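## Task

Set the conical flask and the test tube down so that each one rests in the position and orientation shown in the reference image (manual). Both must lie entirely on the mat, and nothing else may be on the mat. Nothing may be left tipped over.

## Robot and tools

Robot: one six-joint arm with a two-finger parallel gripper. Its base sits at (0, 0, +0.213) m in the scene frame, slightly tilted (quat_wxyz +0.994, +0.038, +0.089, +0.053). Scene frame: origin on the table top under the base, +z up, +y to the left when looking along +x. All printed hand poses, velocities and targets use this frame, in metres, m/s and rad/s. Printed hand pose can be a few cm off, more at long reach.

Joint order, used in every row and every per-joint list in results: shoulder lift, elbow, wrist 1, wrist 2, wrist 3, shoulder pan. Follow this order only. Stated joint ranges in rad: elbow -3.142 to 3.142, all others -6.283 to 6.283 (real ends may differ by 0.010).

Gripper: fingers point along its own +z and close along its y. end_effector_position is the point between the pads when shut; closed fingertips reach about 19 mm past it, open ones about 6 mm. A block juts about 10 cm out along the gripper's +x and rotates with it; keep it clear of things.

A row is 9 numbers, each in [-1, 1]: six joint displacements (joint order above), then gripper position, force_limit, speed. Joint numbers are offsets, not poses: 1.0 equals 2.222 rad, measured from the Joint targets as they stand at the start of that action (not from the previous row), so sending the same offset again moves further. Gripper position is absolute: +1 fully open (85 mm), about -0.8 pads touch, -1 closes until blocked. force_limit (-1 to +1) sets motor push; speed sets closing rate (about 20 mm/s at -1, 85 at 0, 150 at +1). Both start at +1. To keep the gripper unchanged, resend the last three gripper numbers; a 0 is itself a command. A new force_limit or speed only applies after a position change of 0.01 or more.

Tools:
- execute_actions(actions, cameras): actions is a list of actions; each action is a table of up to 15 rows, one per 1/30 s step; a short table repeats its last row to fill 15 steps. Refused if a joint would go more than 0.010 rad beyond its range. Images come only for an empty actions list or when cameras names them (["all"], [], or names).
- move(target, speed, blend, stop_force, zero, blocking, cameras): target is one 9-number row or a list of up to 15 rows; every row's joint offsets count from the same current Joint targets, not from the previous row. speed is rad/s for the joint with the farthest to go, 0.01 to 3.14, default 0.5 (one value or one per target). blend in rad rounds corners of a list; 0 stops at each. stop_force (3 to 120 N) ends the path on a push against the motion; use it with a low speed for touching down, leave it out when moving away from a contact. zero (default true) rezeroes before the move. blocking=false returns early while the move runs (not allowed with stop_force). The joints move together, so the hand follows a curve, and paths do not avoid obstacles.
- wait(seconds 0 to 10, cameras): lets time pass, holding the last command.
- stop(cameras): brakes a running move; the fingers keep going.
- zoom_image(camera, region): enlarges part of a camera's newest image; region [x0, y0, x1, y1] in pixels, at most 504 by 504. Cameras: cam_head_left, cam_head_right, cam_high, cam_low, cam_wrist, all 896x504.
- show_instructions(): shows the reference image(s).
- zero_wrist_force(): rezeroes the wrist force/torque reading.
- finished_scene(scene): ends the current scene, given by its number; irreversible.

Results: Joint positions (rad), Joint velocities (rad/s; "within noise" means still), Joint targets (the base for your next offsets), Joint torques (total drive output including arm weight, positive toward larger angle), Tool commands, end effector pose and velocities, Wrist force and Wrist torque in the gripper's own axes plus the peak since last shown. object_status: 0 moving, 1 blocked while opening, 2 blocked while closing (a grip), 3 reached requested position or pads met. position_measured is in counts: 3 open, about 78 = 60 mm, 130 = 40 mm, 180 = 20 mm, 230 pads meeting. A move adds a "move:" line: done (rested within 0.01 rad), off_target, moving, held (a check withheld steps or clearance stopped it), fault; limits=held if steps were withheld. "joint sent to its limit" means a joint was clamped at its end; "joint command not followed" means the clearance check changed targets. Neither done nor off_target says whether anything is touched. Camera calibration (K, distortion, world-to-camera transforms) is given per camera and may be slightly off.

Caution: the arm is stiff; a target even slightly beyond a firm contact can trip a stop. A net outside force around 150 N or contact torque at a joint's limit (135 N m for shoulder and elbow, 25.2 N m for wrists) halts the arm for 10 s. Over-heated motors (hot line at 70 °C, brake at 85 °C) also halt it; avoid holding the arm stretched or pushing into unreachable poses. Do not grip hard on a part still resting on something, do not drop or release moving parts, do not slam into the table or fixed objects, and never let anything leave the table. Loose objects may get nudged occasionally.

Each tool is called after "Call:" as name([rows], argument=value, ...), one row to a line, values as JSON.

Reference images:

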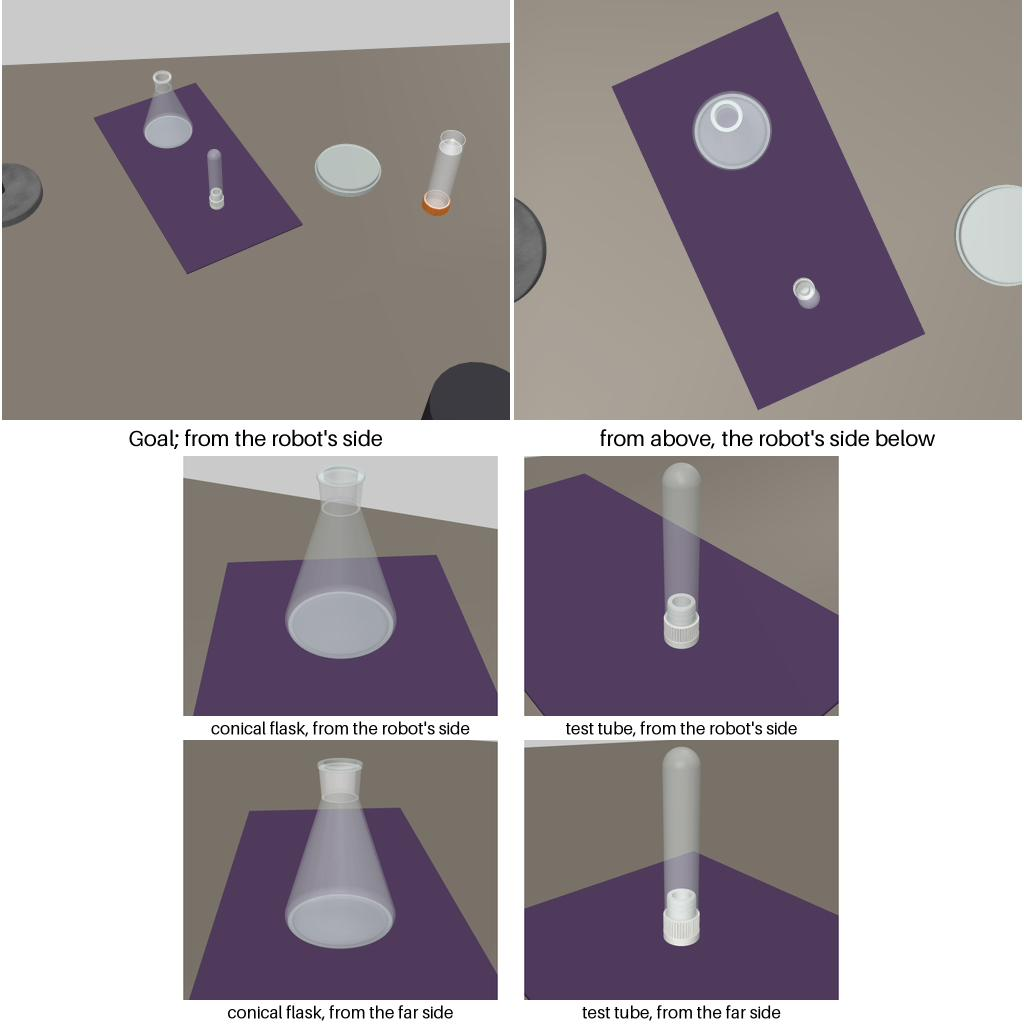

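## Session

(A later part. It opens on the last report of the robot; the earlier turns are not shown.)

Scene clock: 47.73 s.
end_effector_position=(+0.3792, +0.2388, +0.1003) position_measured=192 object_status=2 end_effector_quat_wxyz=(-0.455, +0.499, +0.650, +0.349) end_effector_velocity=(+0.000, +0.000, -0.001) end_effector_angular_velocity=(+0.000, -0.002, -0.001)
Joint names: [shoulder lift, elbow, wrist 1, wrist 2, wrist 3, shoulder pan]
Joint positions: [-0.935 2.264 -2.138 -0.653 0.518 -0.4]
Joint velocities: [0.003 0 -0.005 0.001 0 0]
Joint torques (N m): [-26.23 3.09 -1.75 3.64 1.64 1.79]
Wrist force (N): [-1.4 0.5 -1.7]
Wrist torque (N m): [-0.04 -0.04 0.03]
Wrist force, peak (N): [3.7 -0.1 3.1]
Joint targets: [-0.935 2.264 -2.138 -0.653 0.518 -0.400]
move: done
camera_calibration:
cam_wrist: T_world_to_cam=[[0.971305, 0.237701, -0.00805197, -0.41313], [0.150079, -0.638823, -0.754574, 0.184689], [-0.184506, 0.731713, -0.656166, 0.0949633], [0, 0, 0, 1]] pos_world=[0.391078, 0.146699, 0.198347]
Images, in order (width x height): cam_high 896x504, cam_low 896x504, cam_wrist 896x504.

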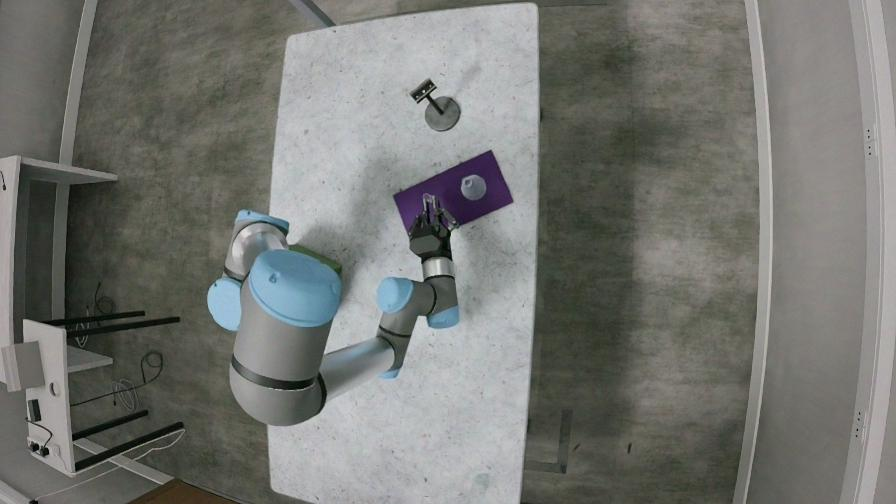

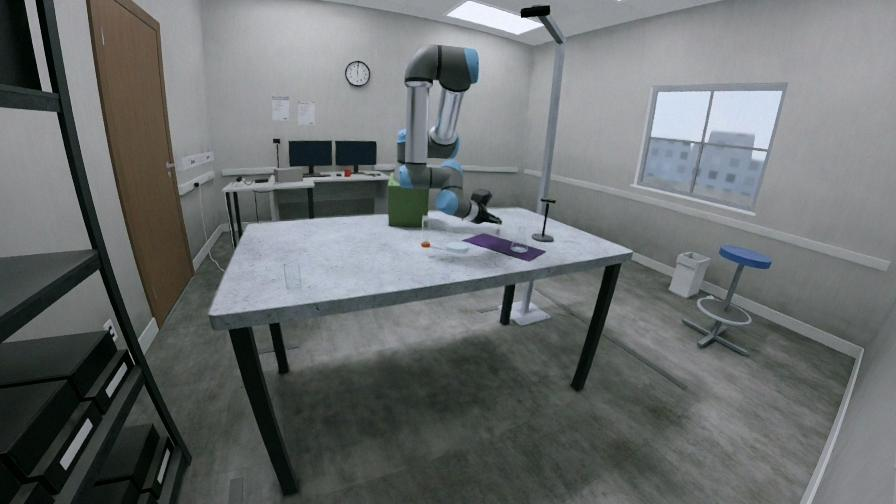

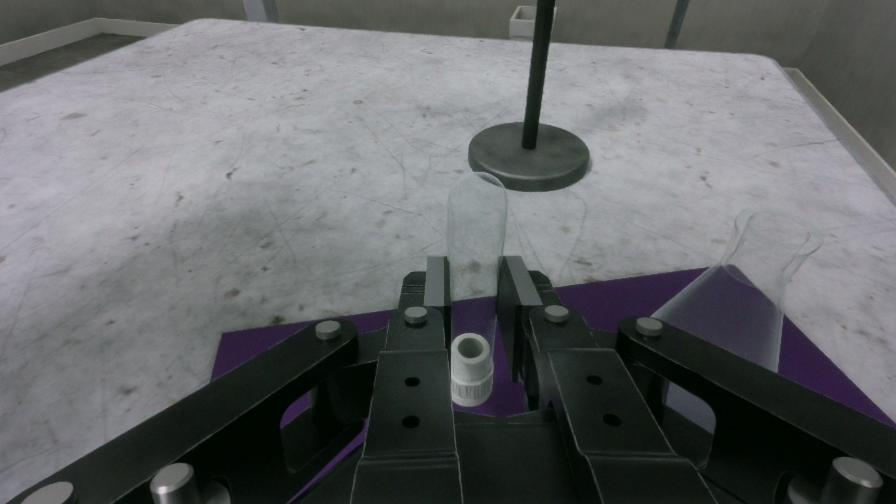

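Call:
move(target=[0.0594,-0.0192,-0.0397,-0.0005,-0.0005,-0.0005,-1,-0.8,-1], speed=0.04, stop_force=3.5, cameras=["cam_low"])

Call:
zoom_image(camera="cam_low", region=[460, 190, 540, 260])

Scene clock: 51.77 s.
end_effector_position=(+0.3796, +0.2387, +0.0636) position_measured=192 object_status=2 end_effector_quat_wxyz=(-0.455, +0.499, +0.649, +0.349)
Joint names: [shoulder lift, elbow, wrist 1, wrist 2, wrist 3, shoulder pan]
Joint positions: [-0.825 2.229 -2.212 -0.654 0.517 -0.401]
Joint torques (N m): [-48.24 7.37 -1.46 -1.56 -0.32 0.96]
Wrist force (N): [1.9 0.1 -2.6]
Wrist torque (N m): [-0.08 -0.03 0.04]
Wrist force, peak (N): [4.9 0.3 -3.4]
Joint targets: [-0.825 2.229 -2.212 -0.654 0.517 -0.401]
move: contact; the shoulder lift is farthest, 0.022 rad from its target
Images, in order (width x height): cam_low 896x504.

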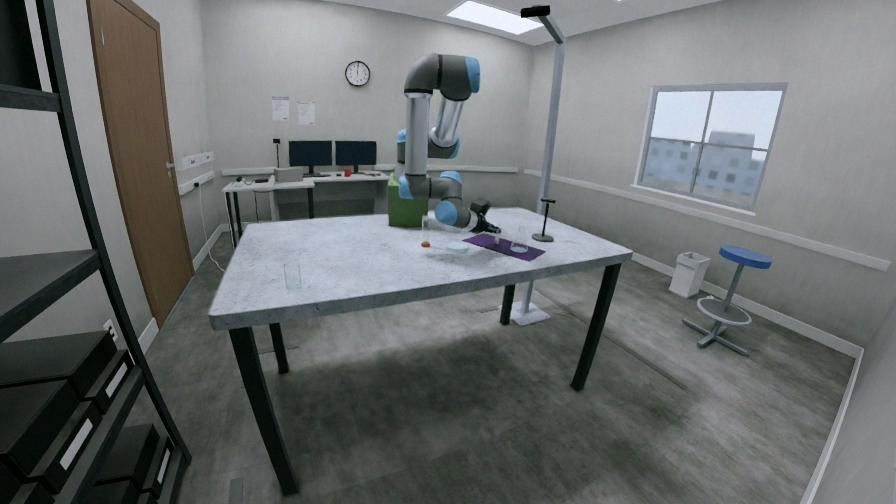

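Scaled by 6.300.

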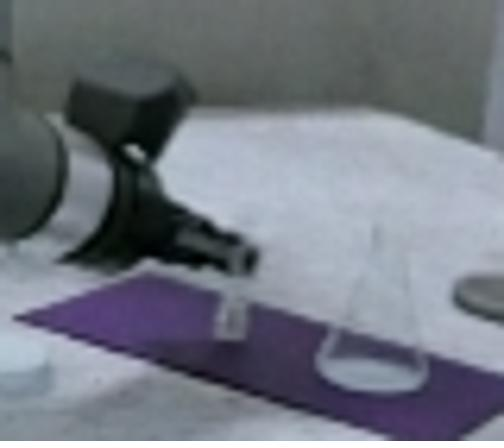

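Call:
move([
  [0,0,0,0,0,0,0.0,-0.8,-1],
  [-0.0545,-0.0357,0.1505,-0.0573,-0.0798,-0.0775,0.0,-0.8,-1],
], speed=0.25, cameras=["cam_low","cam_wrist"])

Call:
zoom_image(camera="cam_low", region=[460, 190, 540, 260])

Scene clock: 55.80 s.
end_effector_position=(+0.4042, +0.1479, +0.0981) position_measured=129 object_status=3 end_effector_quat_wxyz=(-0.455, +0.499, +0.650, +0.349)
Joint names: [shoulder lift, elbow, wrist 1, wrist 2, wrist 3, shoulder pan]
Joint positions: [-0.946 2.149 -1.878 -0.781 0.34 -0.573]
Joint torques (N m): [-29.83 4.31 0.81 3.54 0.45 1.97]
Wrist force (N): [-0.8 0.3 -1.6]
Wrist torque (N m): [-0.11 -0.10 -0.09]
Wrist force, peak (N): [2.1 0.2 -2.8]
Joint targets: [-0.946 2.150 -1.877 -0.781 0.340 -0.573]
move: done
camera_calibration:
cam_wrist: T_world_to_cam=[[0.971255, 0.23791, -0.00794764, -0.415811], [0.150304, -0.638815, -0.754536, 0.121043], [-0.184588, 0.731652, -0.656211, 0.164765], [0, 0, 0, 1]] pos_world=[0.416079, 0.0556987, 0.196147]
Images, in order (width x height): cam_low 896x504, cam_wrist 896x504.

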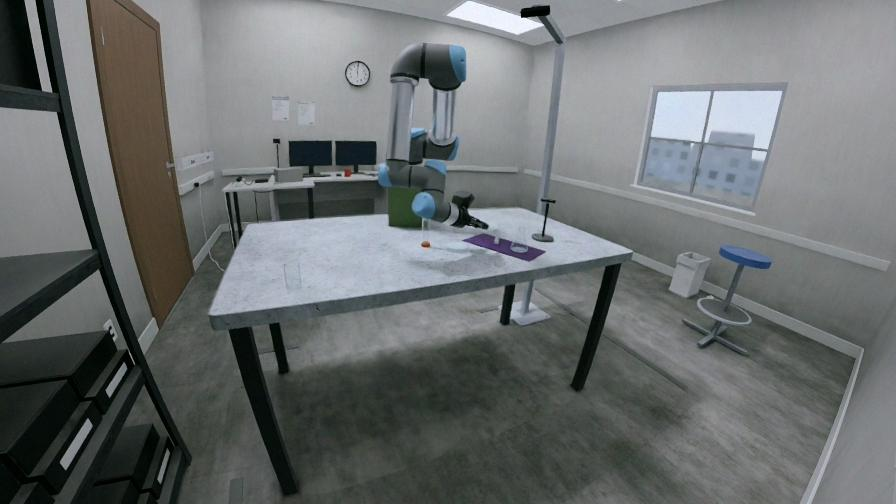

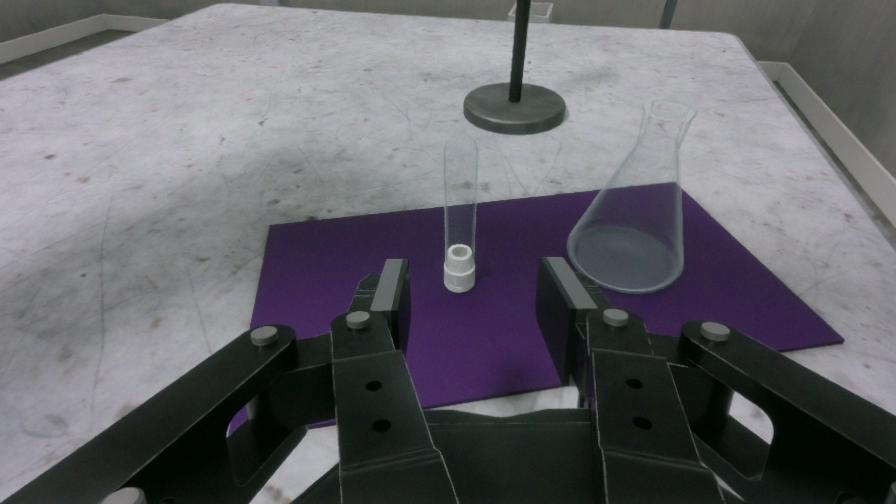

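Scaled by 6.300.

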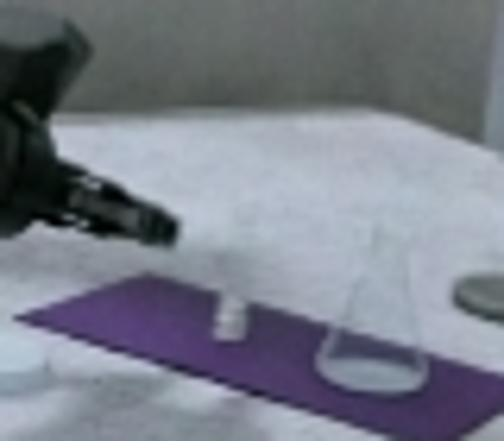

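Call:
zoom_image(camera="cam_low", region=[390, 190, 470, 260])

Scaled by 6.300.

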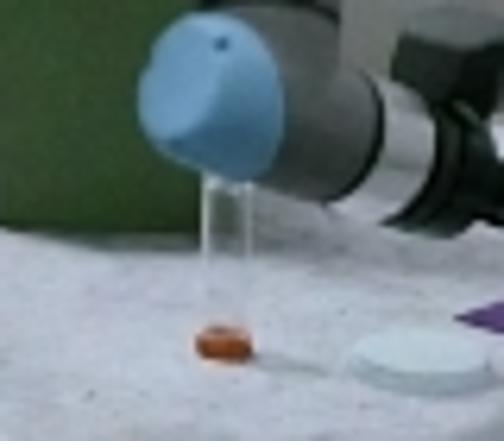

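Call:
finished_scene(scene=2)

The scene is finished: the task was done.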